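# Move sheet-metal cover from holder onto module on base plate

## Task

Lift the thin sheet-metal cover out of its holder and set it on the base plate so that it sits over the module. The cover must not be dented, even invisibly, or the task fails.

## Robot and tools

Robot: two arms, left_arm and right_arm. Each ends in an identical five-finger right hand (not mirrored), so every hand axis and number means the same on both. Calibrated bases in the scene frame: left_arm at (+0.035, +0.663, +0.001) m, right_arm at (-0.046, -0.701, +0.002) m, each turned only slightly about z. A post stands on the floor behind the arms. Cameras: cam_head_left, cam_head_right, cam_high, each 672x504.

Frames. Scene frame: origin at table-top height, midway between the nominal bases, +z up, +x out over the table, left_arm on the +y side. Reported hand positions (m), quaternions (wxyz) and velocities are in each arm's own base frame, and may be off by a few cm. Motion offsets run along the axes of that arm's current Hand target. The hand point sits 0.05 m in front of the palm and 0.15 m out from the wrist flange. Its +z runs along straight fingers, +y points out of the palm, +x runs across the palm away from the thumb. Straight fingertips reach 0.06-0.07 m past the point along +z, and finger centre lines lie 0.06 m behind it along -y. A wrist bracket on the little-finger side sticks out up to 0.10 m and can strike things. With fingers level, the wrist may hang up to 0.13 m (palm down) or 0.25 m (palm up) below the point and touch the table first.

Row layout (28 numbers, all in [-1, 1], always both arms): left dx, dy, dz, rx, ry, rz; left hand little, ring, middle, index, thumb_bend, thumb_turn, force_limit, speed; then the same 14 for the right arm. The six pose numbers are an offset, not a pose: 1.0 equals 0.6 m or 180 degrees, and rx, ry, rz form one rotation vector. Send six zeros to leave an arm where it is commanded. Finger numbers are target positions: -1 straight/open, +1 curled/closed; thumb_turn -1 beside the palm, +1 across in front of it. force_limit maps -1..+1 to about 0..10 N at the fingertip (0..15 N for both thumb motors); the motor stops closing at that load. speed rises from near zero at -1 to full at +0.48 and stays full above; full travel takes 0.49 s. For a soft grip, close with speed at -0.94 or below. No hand number means 'unchanged': to keep a hand as it is, resend the 8 numbers of its last executed row; if none yet, send its hand_measured six values, then hand_force_limit and hand_speed.

execute_actions(actions, cameras): actions is a list of actions; each action is a table of up to 15 rows, one per 1/30 s step, the last row held to step 15. Every row's offset counts from the Hand target at the start of that action, not from the previous row; each new action starts from the updated Hand target, so a repeated offset moves further. Images come only for an empty actions list or when cameras names them (["all"], [] or names).

move(target, speed, blend, stop_force, zero, blocking, cameras): target is one 28-number row or a list of up to 15 rows, all offsets counted from the same starting Hand targets. Paths are straight and end together, capped at 10 s. speed: m/s, 0.002 to 3.2, default 0.25 (turns up to twice that in rad/s), single value or one per target. blend: corner rounding in m, 0 means stop at each target. stop_force: 4 to 120 N, one value for both arms; an arm's path ends when its wrist sensor feels that much push against its travel, then it backs to just before the push. Use it with slow approaches (about 0.005 m/s gives a gentle touch); it is unreliable while the hand rotates, and every target in such a list must share the same hand numbers. zero (default true) re-zeroes the force baseline first. blocking=false returns after 0.5 s while the move continues (not allowed with stop_force). Moves neither avoid obstacles nor the other arm. A result adds a 'move:' line: done, off_target, moving, held or fault, plus limits=paced (pose clipped) or limits=held (steps withheld).

wait(seconds 0-3600), stop() brakes a running move, zoom_image(camera, region [x0, y0, x1, y1], at most 504x504 px, on the newest images), show_instructions() shows the reference page, zero_wrist_force(arm) re-zeroes one arm's sensor, finished_scene(scene=1) ends the scene irreversibly.

Result lines: Hand target is the last commanded pose after clipping; the hand often settles short, so resend the gap as an offset. hand_measured, hand_stopped_by (moving, target, force, stalled, fault) and hand_load_n (N, positive when something pushes a finger open) list six values in the finger-number order. A lost grip shows only as hand_load_n falling near 0. Wrist force/torque are along the end effector axes; a third line gives the peak since the last report. Joint torques are raw drive output and are noisy.

Limits. Commanded orientation is clipped to within 32 degrees of the measured one per step. A wrist passing near its own base axis blocks or swings the arm; route around the base. Contact torque at a joint's limit (303, 303, 138, 49.6, 49.6, 49.6 N m) or about 150 N outside force stops the arm for 10 s; motors over 85 °C brake the arm. Arms pressing or gripping each other can fail the task.

Avoid: squeezing or pressing the cover hard (use low force_limit and slow closing), letting it slip or fall even a few mm, releasing it while moving, hitting the table or holder fast, dropping anything off the table, and driving targets well past a firm contact.

Each tool is called after "Request:" as name([rows], argument=value, ...), one row to a line, values as JSON.

Reference images:

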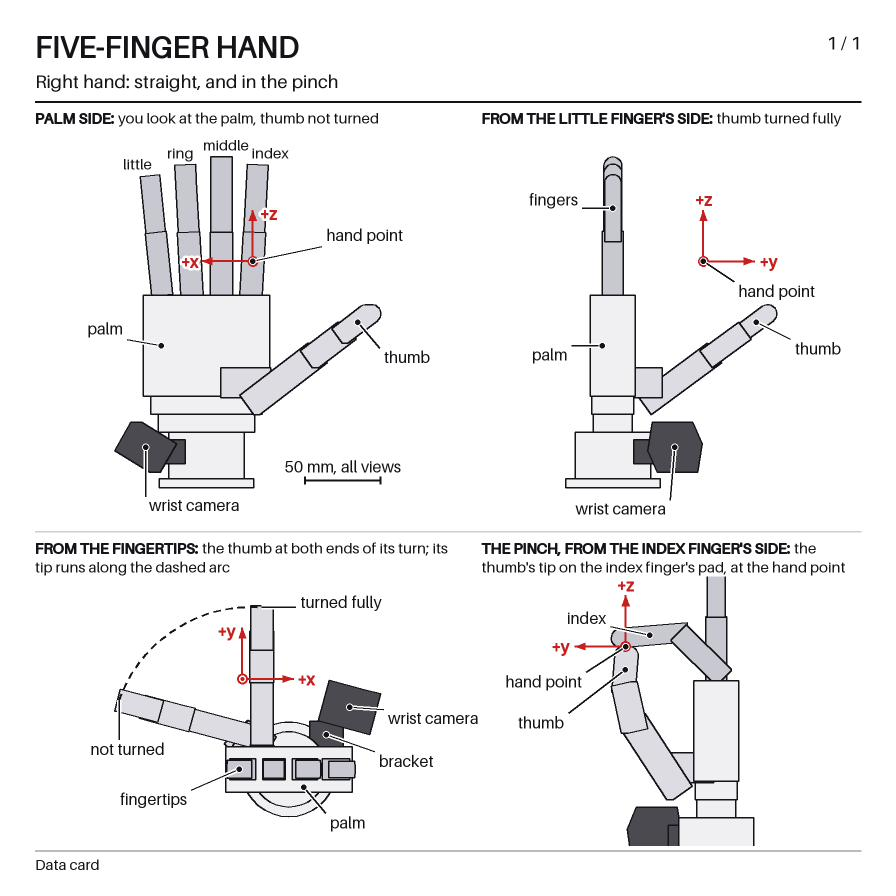

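## Session

Request:
execute_actions(actions=[])

Scene clock: 0.00 s.
left_arm: end_effector_position=(+0.9260, -0.0052, +0.1452) hand_measured=(-1.000, -1.000, -1.000, -1.000, -1.000, -1.000) hand_load_n=(+0.0, +0.0, +0.0, +0.0, +0.0, +0.0) hand_stopped_by=(target, target, target, target, target, target) hand_force_limit=0.00 hand_speed=-0.80 end_effector_quat_wxyz=(-0.032, +0.367, +0.895, +0.252) | right_arm: end_effector_position=(+0.6379, +0.3030, +0.2482) hand_measured=(-1.000, -1.000, -1.000, -1.000, -1.000, -1.000) hand_load_n=(+0.0, +0.0, -0.5, +0.0, +0.0, +0.0) hand_stopped_by=(target, target, target, target, target, target) hand_force_limit=0.00 hand_speed=-0.80 end_effector_quat_wxyz=(-0.181, -0.468, +0.861, -0.087)
Joint positions: left_arm=[-0.386 -0.781 1.255 1.166 1.061 -1.197] | right_arm=[0.206 -0.929 1.292 1.515 1.839 -2.318]
Joint velocities: within noise
Joint torques (N m): no reading
Motor temperatures (°C): left_arm=[30 28 36 41 37 41] | right_arm=[34 27 41 33 38 29]
Wrist force (N): no reading
Wrist torque (N m): no reading
Wrist force, peak (N): no reading
Hand target: left_arm +0.9260, -0.0052, +0.1452; -0.032, +0.367, +0.895, +0.252 | right_arm +0.6379, +0.3030, +0.2482; -0.181, -0.468, +0.861, -0.087

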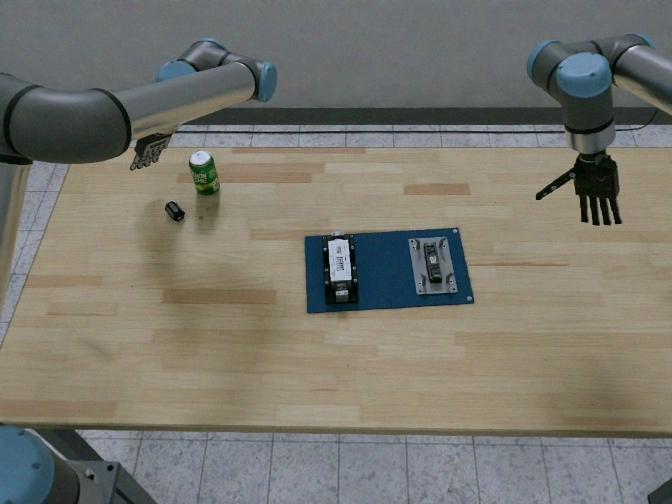

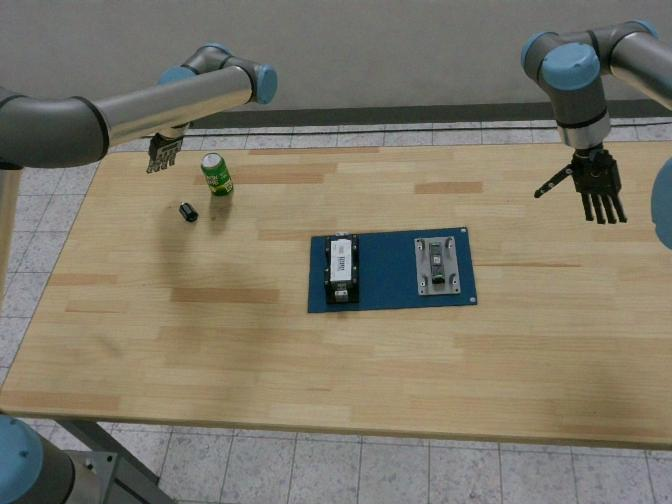

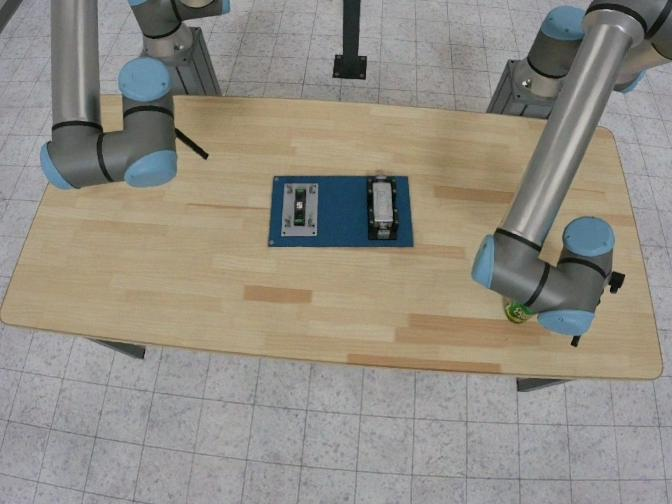

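Request:
zoom_image(camera="cam_head_left", region=[290, 210, 490, 330])

Request:
zoom_image(camera="cam_head_right", region=[290, 210, 490, 330])

Request:
zoom_image(camera="cam_high", region=[250, 150, 430, 270])

Scaled by 2.520 from the camera's image (finer frame: 960x720).

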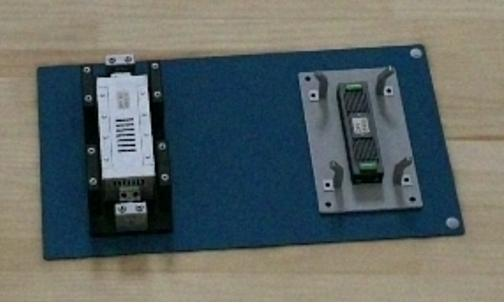

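Scaled by 2.520 from the camera's image (finer frame: 960x720).

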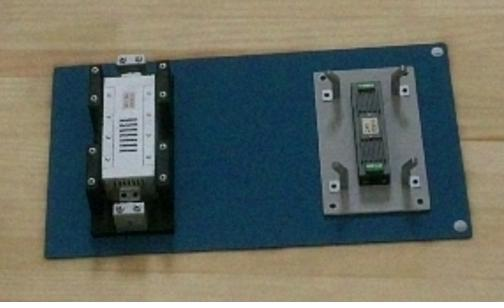

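Scaled by 2.800 from the camera's image (finer frame: 960x720).

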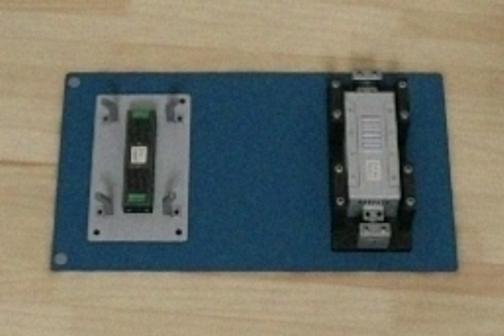

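Request:
zoom_image(camera="cam_head_left", region=[310, 225, 370, 315])

Request:
zoom_image(camera="cam_head_right", region=[310, 225, 370, 315])

Request:
zoom_image(camera="cam_high", region=[350, 160, 430, 260])

Request:
zoom_image(camera="cam_head_left", region=[400, 225, 480, 315])

Request:
zoom_image(camera="cam_head_right", region=[400, 225, 480, 315])

Request:
zoom_image(camera="cam_high", region=[260, 160, 340, 260])

Scaled by 5.600 from the camera's image (finer frame: 960x720).

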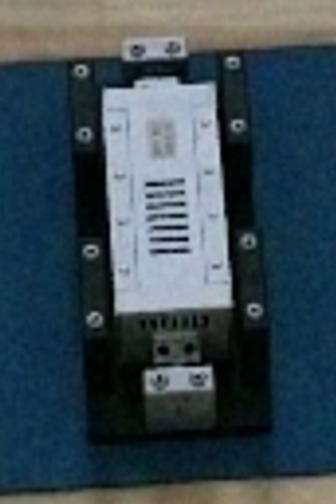

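Scaled by 5.600 from the camera's image (finer frame: 960x720).

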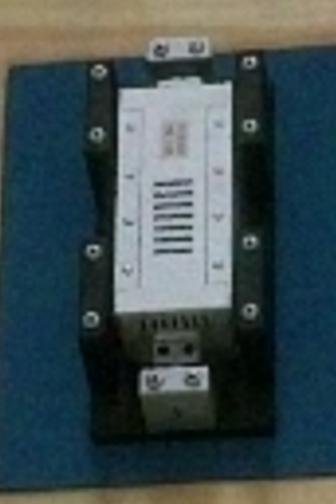

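Scaled by 5.040 from the camera's image (finer frame: 960x720).

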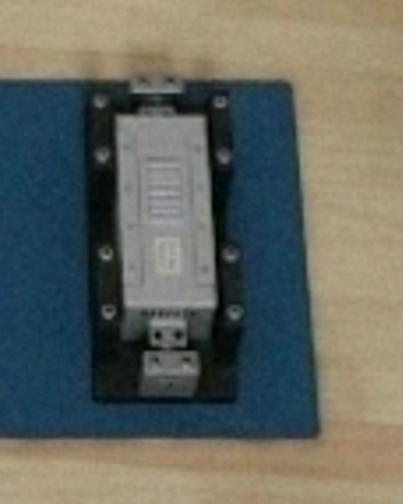

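Scaled by 5.600 from the camera's image (finer frame: 960x720).

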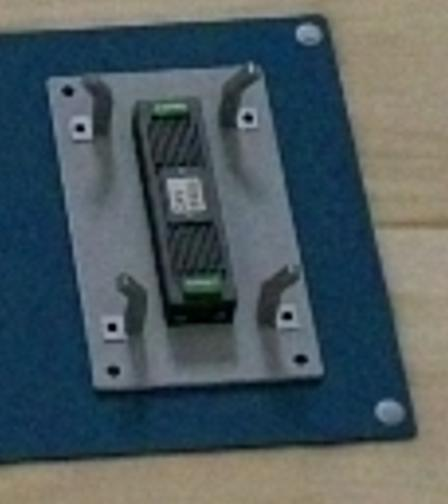

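Scaled by 5.600 from the camera's image (finer frame: 960x720).

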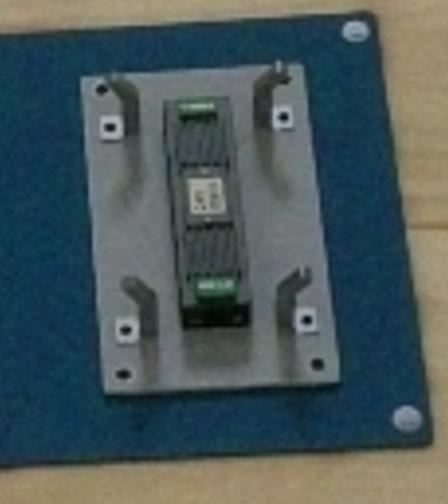

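Scaled by 5.040 from the camera's image (finer frame: 960x720).

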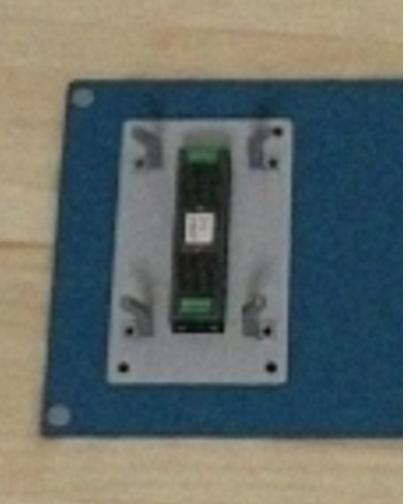

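Request:
move([
  [0.0807,0.1427,-0.290,0,0,0,-1,-1,-1,-1,-1,1,-0.6,0.0,0,0,0,0,0,0,-1,-1,-1,-1,-1,-1,0,-0.8],
  [0.2317,-0.830,-0.8315,0.429,-0.1317,-0.234,-1,-1,-1,-1,-1,1,-0.6,0.0,0,0,0,0,0,0,-1,-1,-1,-1,-1,-1,0,-0.8],
], speed=0.35, blend=[0.05,0], cameras=["all"])

Scene clock: 10.43 s.
left_arm: end_effector_position=(+0.4260, -0.4537, +0.4001) hand_measured=(-1.000, -1.000, -1.000, -1.000, -1.000, +1.000) hand_load_n=(+0.0, +0.0, +0.0, +0.0, +0.0, +0.0) hand_stopped_by=(target, target, target, target, target, target) hand_force_limit=-0.60 hand_speed=0.00 end_effector_quat_wxyz=(+0.005, -0.011, +0.906, -0.422) | right_arm: end_effector_position=(+0.6379, +0.3030, +0.2482) hand_measured=(-1.000, -1.000, -1.000, -1.000, -1.000, -1.000) hand_load_n=(+0.0, +0.0, +0.0, +0.0, +0.0, +0.0) hand_stopped_by=(target, target, target, target, target, target) hand_force_limit=0.00 hand_speed=-0.80 end_effector_quat_wxyz=(-0.181, -0.468, +0.861, -0.087)
Joint positions: left_arm=[-1.002 -1.614 1.771 0.619 1.979 -2.77] | right_arm=[0.206 -0.929 1.292 1.515 1.839 -2.318]
Joint torques (N m): left_arm=[-12.56 -51.58 -41.41 -0.43 -0.21 -3.34] | right_arm=[0.45 -95.22 -36.74 4.69 0.59 -0.1]
Wrist force (N): left_arm=[-1.0 -0.4 -0.2] | right_arm=[-0.2 0.0 0.3]
Wrist torque (N m): left_arm=[0.02 0.09 -0.17] | right_arm=[-0.02 0.03 -0.01]
Wrist force, peak (N): left_arm=[-0.9 -0.7 2.8] | right_arm=[-0.4 0.2 0.3]
Hand target: left_arm +0.4260, -0.4537, +0.4001; +0.005, -0.011, +0.906, -0.422 | right_arm +0.6379, +0.3030, +0.2482; -0.181, -0.468, +0.861, -0.087
Off the commanded pose: left_arm 0.000 m, 0 deg | right_arm 0.000 m, 0 deg.
move: done

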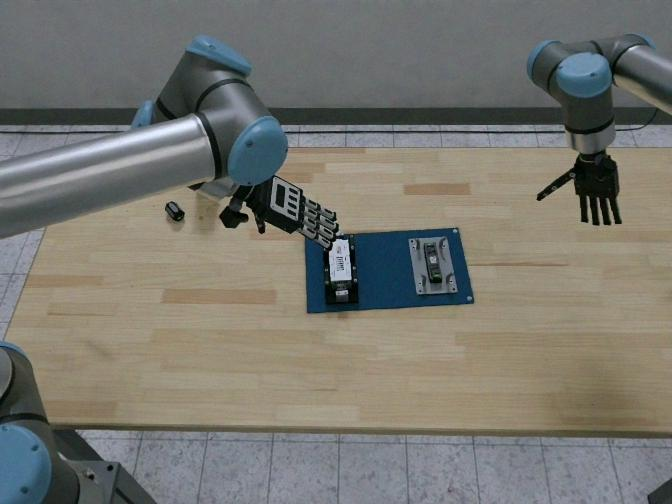

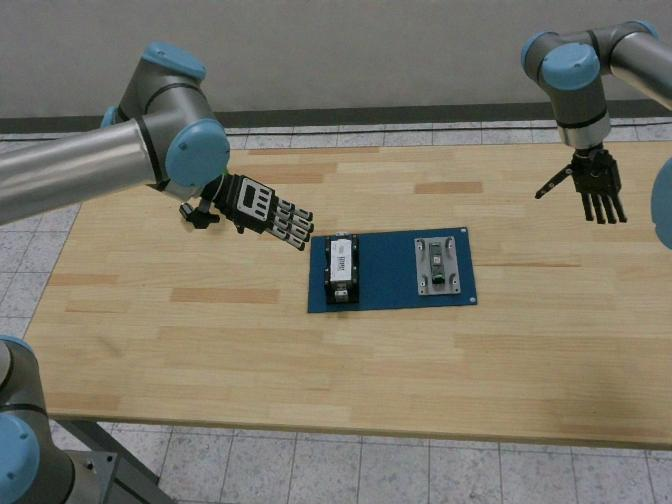

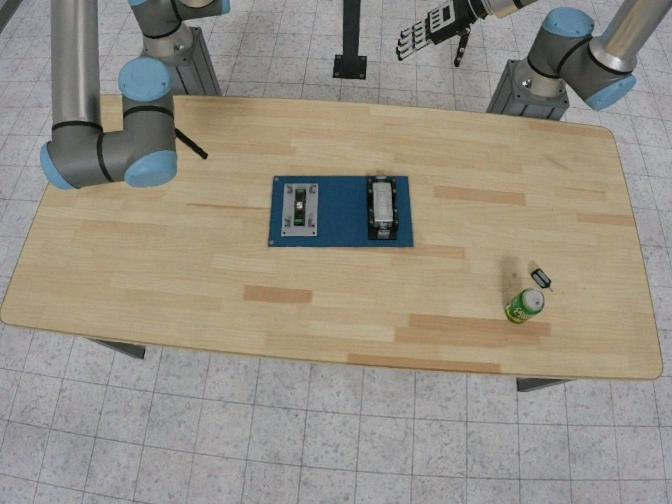

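Request:
zoom_image(camera="cam_head_left", region=[220, 160, 360, 265])

Request:
zoom_image(camera="cam_head_right", region=[190, 160, 330, 265])

Request:
zoom_image(camera="cam_high", region=[380, 0, 500, 90])

Scaled by 3.600 from the camera's image (finer frame: 960x720).

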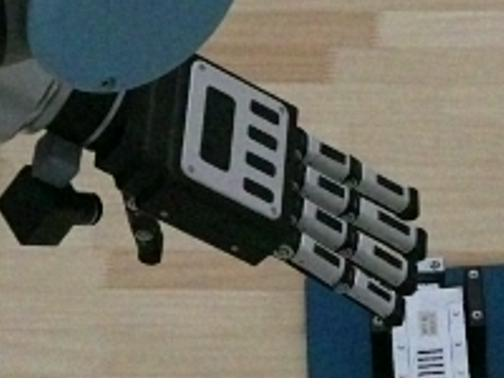

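Scaled by 3.600 from the camera's image (finer frame: 960x720).

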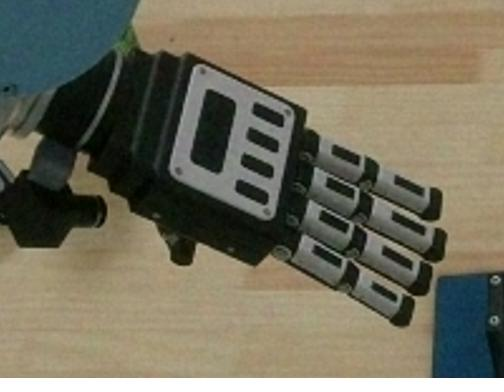

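Scaled by 4.200 from the camera's image (finer frame: 960x720).

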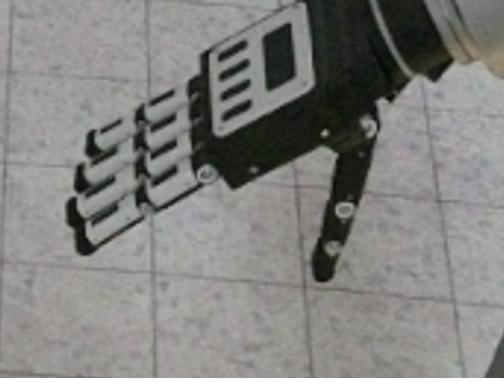

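Request:
move(target=[0,0.1915,0.1607,0,0,0,-1,-1,-1,-1,-1,1,-0.6,0.0,0,0,0,0,0,0,-1,-1,-1,-1,-1,-1,0,-0.8], speed=0.25, cameras=["all"])

Request:
zoom_image(camera="cam_head_left", region=[250, 190, 390, 330])

Request:
zoom_image(camera="cam_head_right", region=[250, 190, 390, 330])

Request:
zoom_image(camera="cam_high", region=[350, 80, 490, 220])

Scene clock: 14.60 s.
left_arm: end_effector_position=(+0.4260, -0.4537, +0.2503) hand_measured=(-1.000, -1.000, -1.000, -1.000, -1.000, +1.000) hand_load_n=(+0.0, +0.0, +0.0, +0.0, +0.0, +0.0) hand_stopped_by=(target, target, target, target, target, target) hand_force_limit=-0.60 hand_speed=0.00 end_effector_quat_wxyz=(+0.005, -0.011, +0.906, -0.422) | right_arm: end_effector_position=(+0.6379, +0.3030, +0.2482) hand_measured=(-1.000, -1.000, -1.000, -1.000, -1.000, -1.000) hand_load_n=(+0.0, +0.0, +0.0, +0.0, +0.0, -0.5) hand_stopped_by=(target, target, target, target, target, target) hand_force_limit=0.00 hand_speed=-0.80 end_effector_quat_wxyz=(-0.181, -0.468, +0.861, -0.087)
Joint positions: left_arm=[-1.002 -1.54 1.972 0.344 1.979 -2.77] | right_arm=[0.206 -0.929 1.292 1.515 1.839 -2.318]
Joint torques (N m): left_arm=[4.62 -34.88 -32.01 -0.96 0.18 -2.85] | right_arm=[0.23 -95.94 -37.11 4.68 0.5 -0.26]
Wrist force (N): left_arm=[-1.0 -0.7 -0.5] | right_arm=[-0.1 -0.1 0.1]
Wrist torque (N m): left_arm=[-0.02 0.11 -0.10] | right_arm=[-0.01 0.02 -0.01]
Wrist force, peak (N): left_arm=[-1.0 -2.9 -2.0] | right_arm=[-0.4 0.0 0.3]
Hand target: left_arm +0.4260, -0.4537, +0.2501; +0.005, -0.011, +0.906, -0.422 | right_arm +0.6379, +0.3030, +0.2482; -0.181, -0.468, +0.861, -0.087
Off the commanded pose: left_arm 0.000 m, 0 deg | right_arm 0.000 m, 0 deg.
move: done

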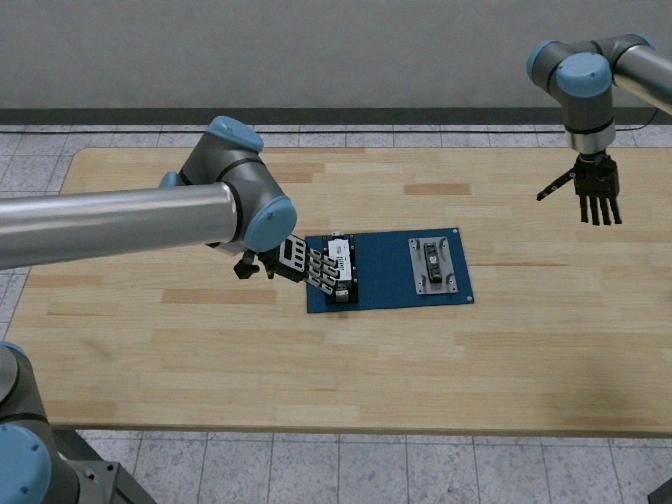

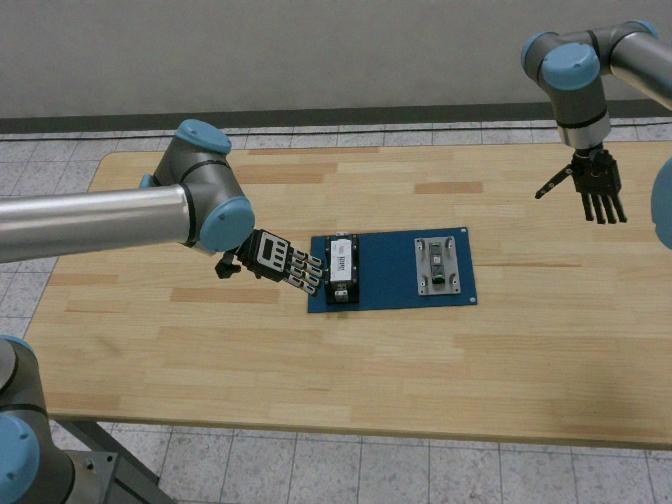

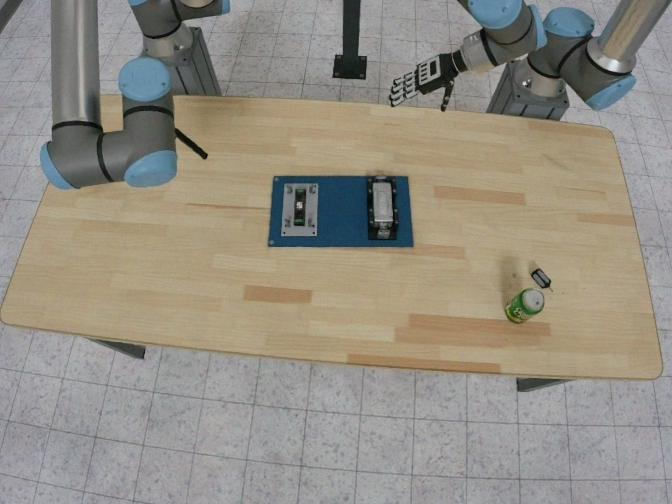

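Scaled by 3.600 from the camera's image (finer frame: 960x720).

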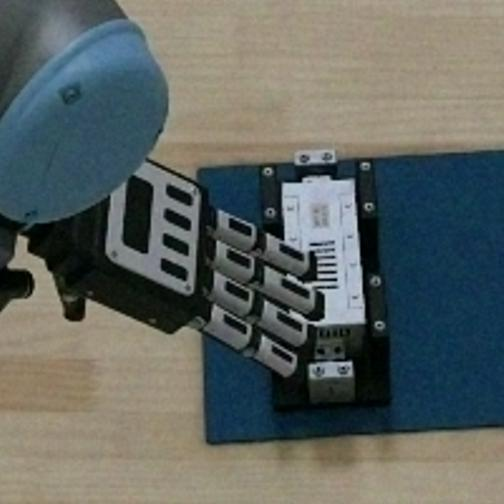

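Scaled by 3.600 from the camera's image (finer frame: 960x720).

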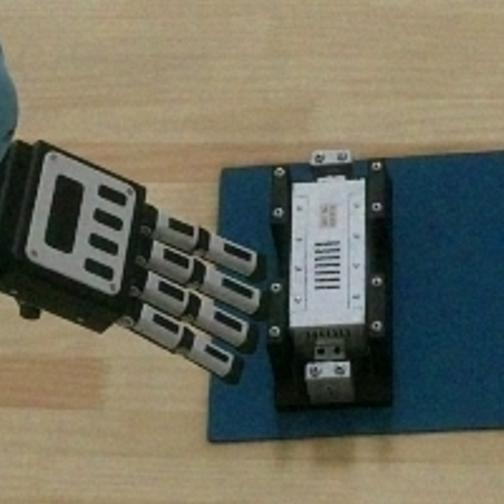

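Scaled by 3.600 from the camera's image (finer frame: 960x720).

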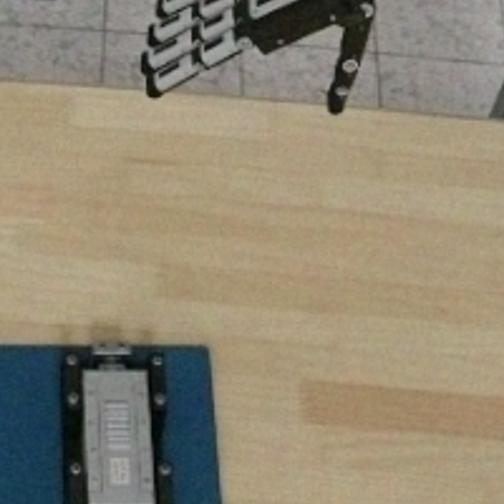

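Request:
move(target=[-0.2,0,0,0,0,0,-1,-1,-1,-1,-1,1,-0.6,0.0,0,0,0,0,0,0,-1,-1,-1,-1,-1,-1,0,-0.8], speed=0.25, cameras=["all"])

Request:
zoom_image(camera="cam_head_left", region=[250, 170, 390, 310])

Request:
zoom_image(camera="cam_head_right", region=[250, 170, 390, 310])

Request:
zoom_image(camera="cam_high", region=[350, 100, 490, 240])

Scene clock: 16.60 s.
left_arm: end_effector_position=(+0.5459, -0.4507, +0.2501) hand_measured=(-1.000, -1.000, -1.000, -1.000, -1.000, +1.000) hand_load_n=(+0.0, +0.0, +0.0, +0.0, +0.0, +0.0) hand_stopped_by=(target, target, target, target, target, target) hand_force_limit=-0.60 hand_speed=0.00 end_effector_quat_wxyz=(+0.005, -0.011, +0.906, -0.422) | right_arm: end_effector_position=(+0.6379, +0.3030, +0.2482) hand_measured=(-1.000, -1.000, -1.000, -1.000, -1.000, -1.000) hand_load_n=(+0.0, +0.0, +0.5, +0.0, +0.0, +0.0) hand_stopped_by=(target, target, target, target, target, target) hand_force_limit=0.00 hand_speed=-0.80 end_effector_quat_wxyz=(-0.181, -0.468, +0.861, -0.087)
Joint positions: left_arm=[-0.812 -1.363 1.782 0.428 2.11 -2.615] | right_arm=[0.206 -0.929 1.292 1.515 1.839 -2.318]
Joint torques (N m): left_arm=[9.44 -48.38 -46.34 1.8 0.68 -0.01] | right_arm=[1.48 -95.81 -36.14 4.56 0.44 -0.13]
Wrist force (N): left_arm=[-1.1 -0.1 -0.5] | right_arm=[0.0 0.0 0.1]
Wrist torque (N m): left_arm=[0.07 0.12 -0.05] | right_arm=[-0.01 -0.01 0.01]
Wrist force, peak (N): left_arm=[-3.6 -0.2 -0.8] | right_arm=[-0.4 -0.5 -0.1]
Hand target: left_arm +0.5460, -0.4508, +0.2501; +0.005, -0.011, +0.906, -0.422 | right_arm +0.6379, +0.3030, +0.2482; -0.181, -0.468, +0.861, -0.087
Off the commanded pose: left_arm 0.000 m, 0 deg | right_arm 0.000 m, 0 deg.
move: done

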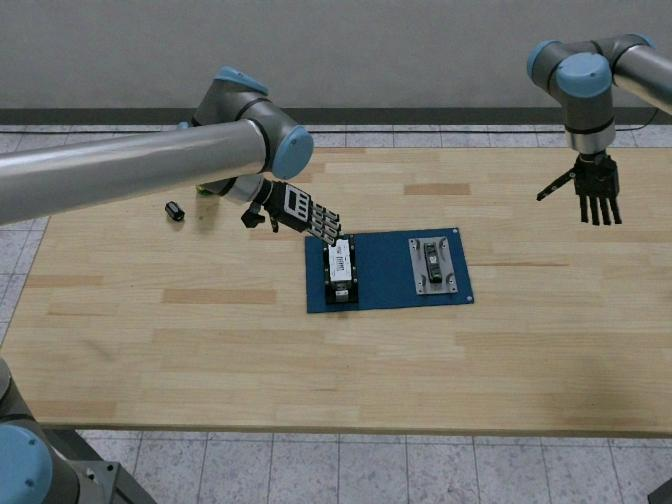

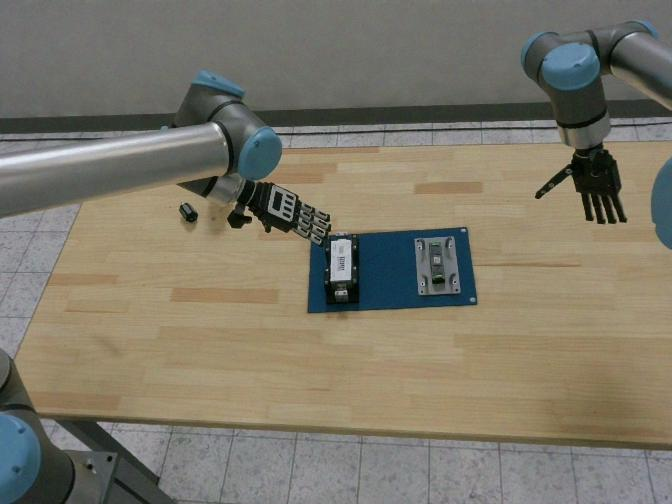

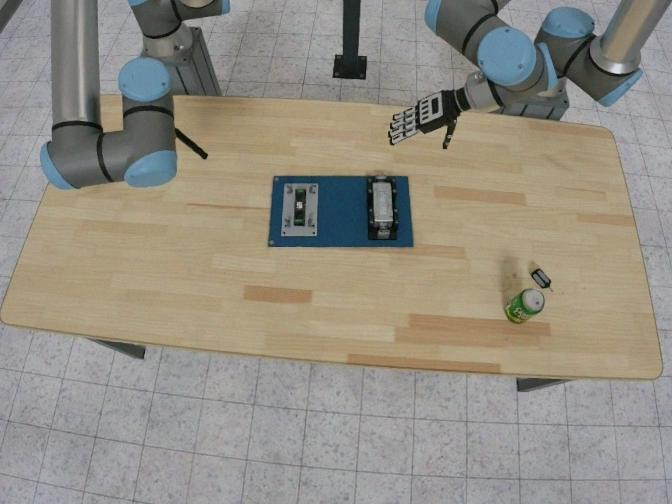

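Scaled by 3.600 from the camera's image (finer frame: 960x720).

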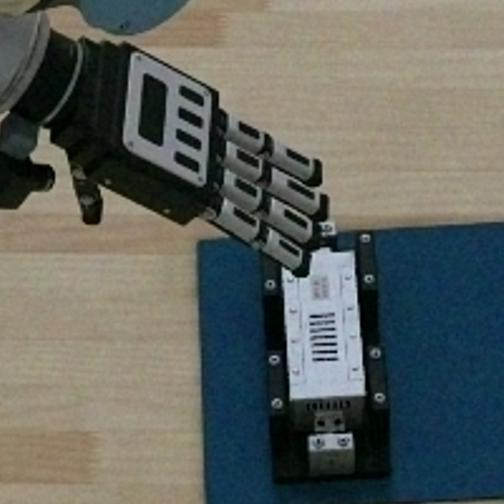

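Scaled by 3.600 from the camera's image (finer frame: 960x720).

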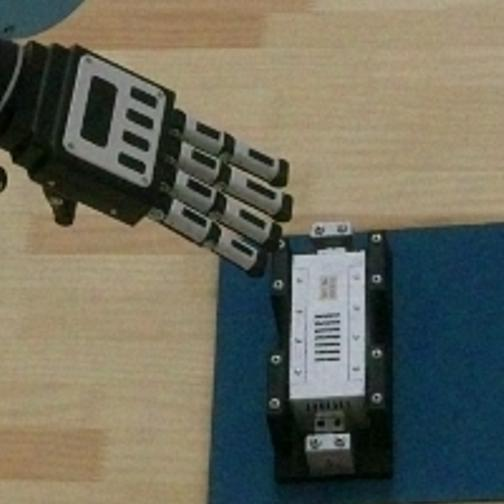

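Scaled by 3.600 from the camera's image (finer frame: 960x720).

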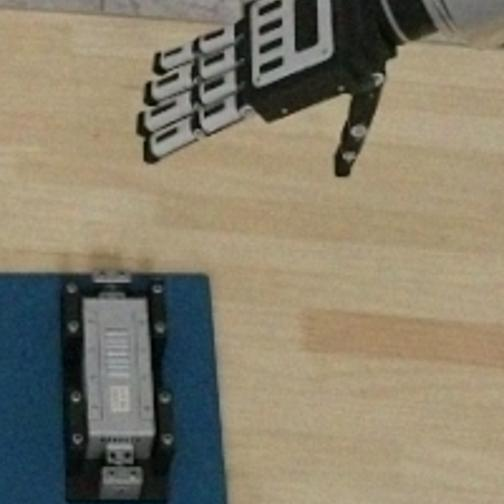

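Request:
move(target=[-0.05,0.0258,0.2285,0,0,0,-1,-1,-0.5,-0.5,-1,1,-0.6,0.0,0,0,0,0,0,0,-1,-1,-1,-1,-1,-1,0,-0.8], speed=0.2, cameras=["all"])

Request:
zoom_image(camera="cam_head_left", region=[270, 190, 390, 310])

Request:
zoom_image(camera="cam_head_right", region=[270, 190, 390, 310])

Request:
zoom_image(camera="cam_high", region=[330, 140, 450, 260])

Scene clock: 18.97 s.
left_arm: end_effector_position=(+0.5782, -0.5451, +0.1503) hand_measured=(-1.000, -1.000, -0.500, -0.500, -1.000, +1.000) hand_load_n=(+0.0, +0.0, +0.0, -0.5, +0.0, +0.0) hand_stopped_by=(target, target, target, target, target, target) hand_force_limit=-0.60 hand_speed=0.00 end_effector_quat_wxyz=(+0.005, -0.011, +0.906, -0.422) | right_arm: end_effector_position=(+0.6379, +0.3030, +0.2482) hand_measured=(-1.000, -1.000, -1.000, -1.000, -1.000, -1.000) hand_load_n=(+0.0, +0.0, +0.0, +0.0, +0.0, +0.0) hand_stopped_by=(target, target, target, target, target, target) hand_force_limit=0.00 hand_speed=-0.80 end_effector_quat_wxyz=(-0.181, -0.468, +0.861, -0.087)
Joint positions: left_arm=[-0.876 -1.172 1.715 0.277 2.067 -2.67] | right_arm=[0.206 -0.929 1.292 1.515 1.839 -2.318]
Joint torques (N m): left_arm=[12.43 -60.53 -26.14 0.98 2.7 2.44] | right_arm=[-0.85 -95.34 -36.57 4.53 0.64 -0.2]
Wrist force (N): left_arm=[-1.0 -0.4 -0.6] | right_arm=[0.1 0.0 0.1]
Wrist torque (N m): left_arm=[0.06 0.10 -0.12] | right_arm=[-0.01 -0.01 0.01]
Wrist force, peak (N): left_arm=[-0.4 -0.5 -3.0] | right_arm=[-0.5 -0.1 0.0]
Hand target: left_arm +0.5783, -0.5451, +0.1501; +0.005, -0.011, +0.906, -0.422 | right_arm +0.6379, +0.3030, +0.2482; -0.181, -0.468, +0.861, -0.087
Off the commanded pose: left_arm 0.000 m, 0 deg | right_arm 0.000 m, 0 deg.
move: done

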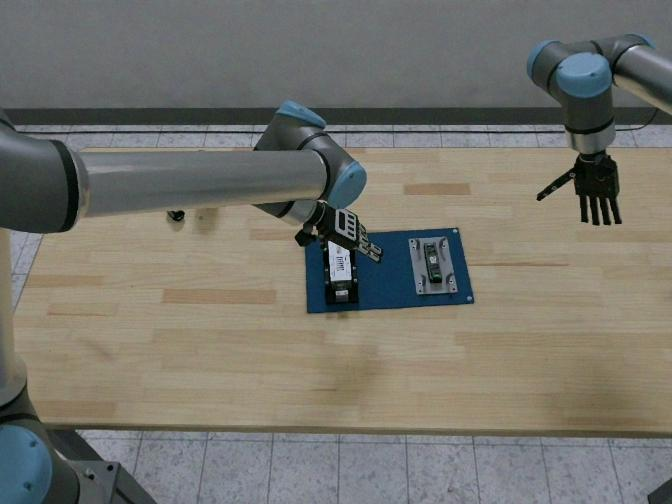

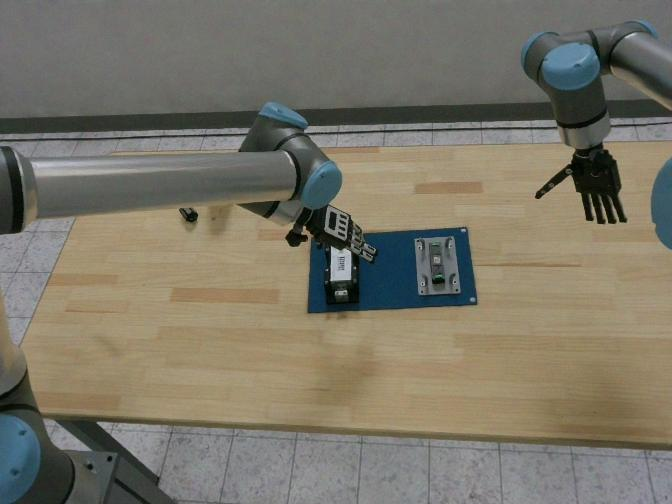

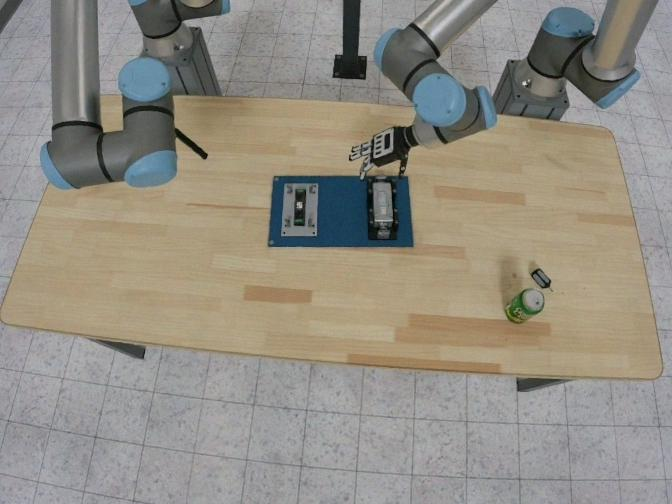

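Scaled by 4.200 from the camera's image (finer frame: 960x720).

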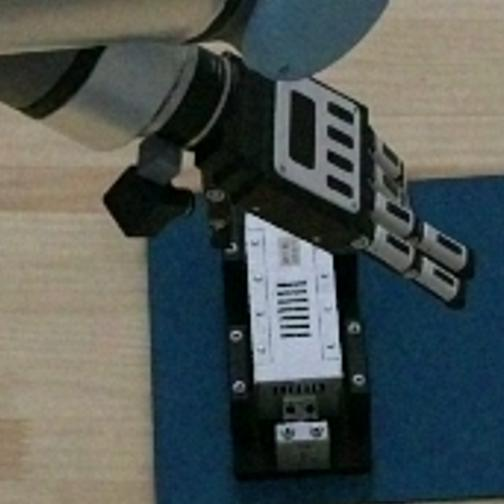

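Scaled by 4.200 from the camera's image (finer frame: 960x720).

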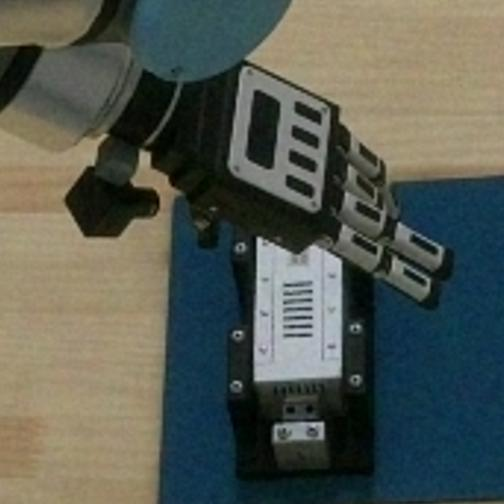

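Scaled by 4.200 from the camera's image (finer frame: 960x720).

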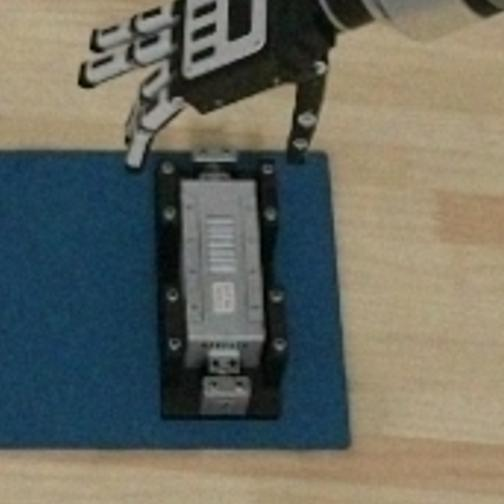

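Request:
zoom_image(camera="cam_high", region=[355, 165, 415, 245])

Request:
zoom_image(camera="cam_head_right", region=[315, 235, 375, 315])

Scaled by 6.300 from the camera's image (finer frame: 960x720).

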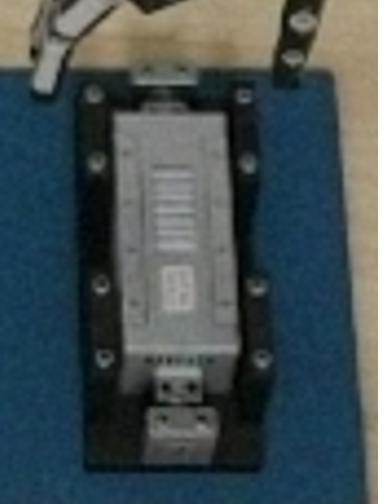

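Scaled by 6.300 from the camera's image (finer frame: 960x720).

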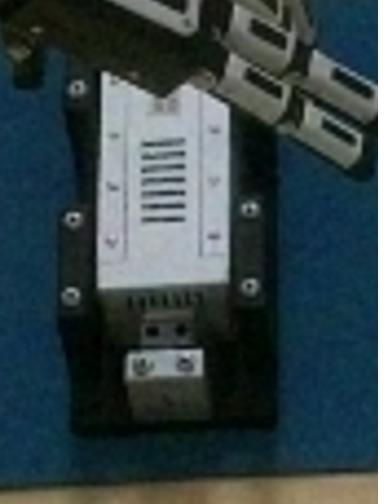

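Request:
move(target=[-0.0567,0.0652,0.0286,0,-0.0158,-0.0133,-1,-1,-0.5,-0.5,-1,1,-0.6,0.0,0,0,0,0,0,0,-1,-1,-1,-1,-1,-1,0,-0.8], speed=0.15, cameras=["all"])

Request:
zoom_image(camera="cam_head_left", region=[280, 200, 380, 300])

Request:
zoom_image(camera="cam_head_right", region=[280, 200, 380, 300])

Request:
zoom_image(camera="cam_high", region=[340, 150, 430, 240])

Scene clock: 30.10 s.
left_arm: end_effector_position=(+0.6120, -0.5321, +0.1092) hand_measured=(-1.000, -1.000, -0.500, -0.500, -1.000, +1.000) hand_load_n=(+0.0, +0.0, +0.0, +0.0, +0.0, +0.0) hand_stopped_by=(target, target, target, target, target, target) hand_force_limit=-0.60 hand_speed=0.00 end_effector_quat_wxyz=(+0.019, -0.041, +0.905, -0.422) | right_arm: end_effector_position=(+0.6379, +0.3030, +0.2482) hand_measured=(-1.000, -1.000, -1.000, -1.000, -1.000, -1.000) hand_load_n=(+0.0, +0.0, +0.0, +0.0, +0.0, +0.0) hand_stopped_by=(target, target, target, target, target, target) hand_force_limit=0.00 hand_speed=-0.80 end_effector_quat_wxyz=(-0.181, -0.468, +0.861, -0.087)
Joint positions: left_arm=[-0.839 -1.118 1.716 0.211 2.048 -2.693] | right_arm=[0.206 -0.929 1.292 1.515 1.839 -2.318]
Joint torques (N m): left_arm=[-5.36 -70.38 -44.59 1.61 2.46 2.44] | right_arm=[1.33 -95.83 -36.37 4.52 0.6 0.06]
Wrist force (N): left_arm=[-1.7 -0.1 -0.2] | right_arm=[-0.3 -0.4 0.0]
Wrist torque (N m): left_arm=[0.07 0.21 -0.12] | right_arm=[-0.06 0.04 -0.02]
Wrist force, peak (N): left_arm=[-2.0 1.0 0.4] | right_arm=[-0.2 -0.4 0.3]
Hand target: left_arm +0.6120, -0.5322, +0.1092; +0.019, -0.040, +0.905, -0.422 | right_arm +0.6379, +0.3030, +0.2482; -0.181, -0.468, +0.861, -0.087
Off the commanded pose: left_arm 0.000 m, 0 deg | right_arm 0.000 m, 0 deg.
move: done

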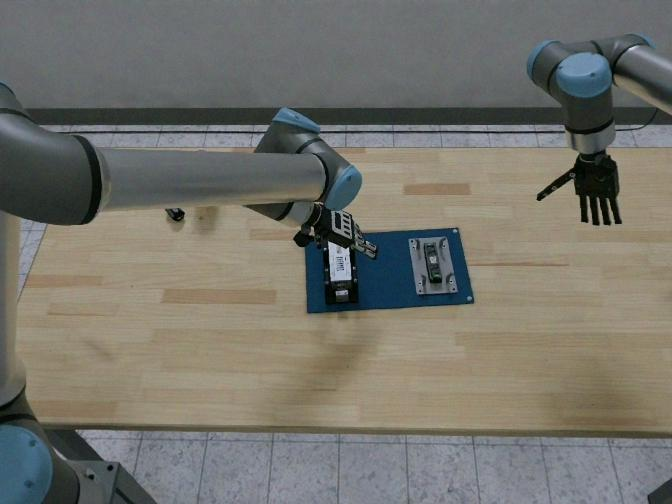

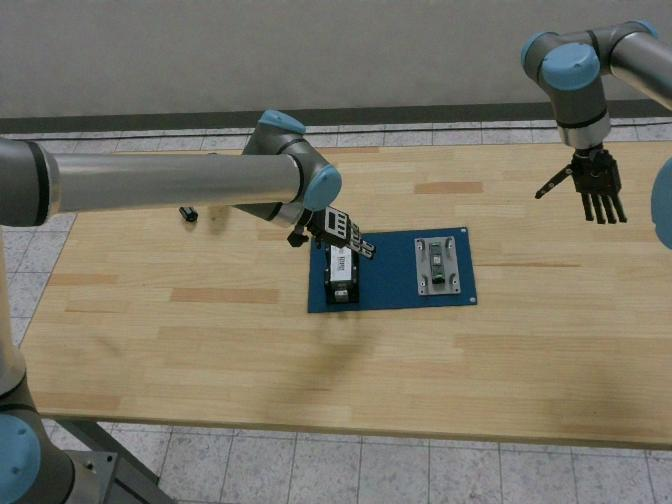

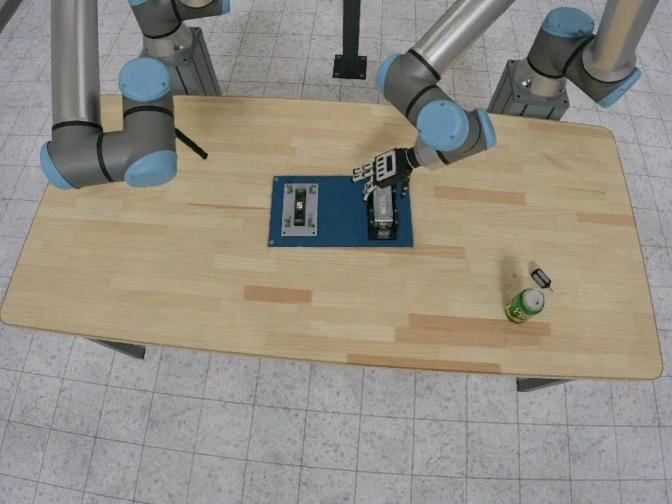

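Scaled by 5.040 from the camera's image (finer frame: 960x720).

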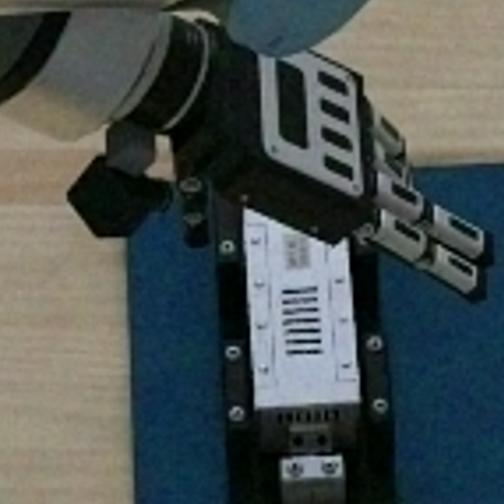

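Scaled by 5.040 from the camera's image (finer frame: 960x720).

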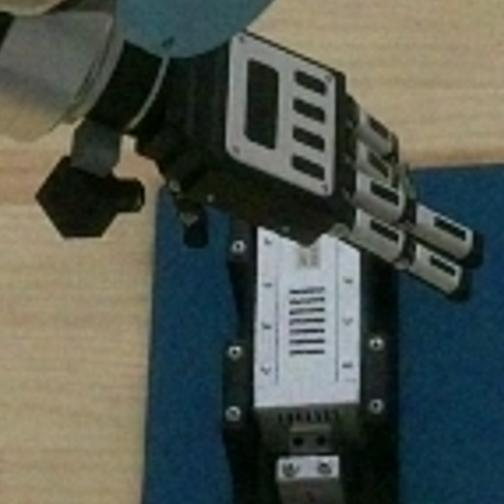

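Scaled by 5.600 from the camera's image (finer frame: 960x720).

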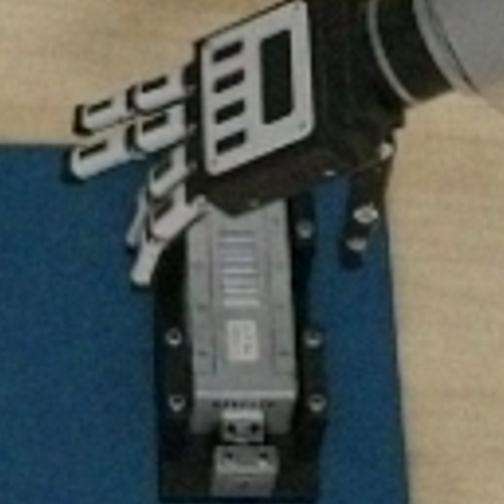

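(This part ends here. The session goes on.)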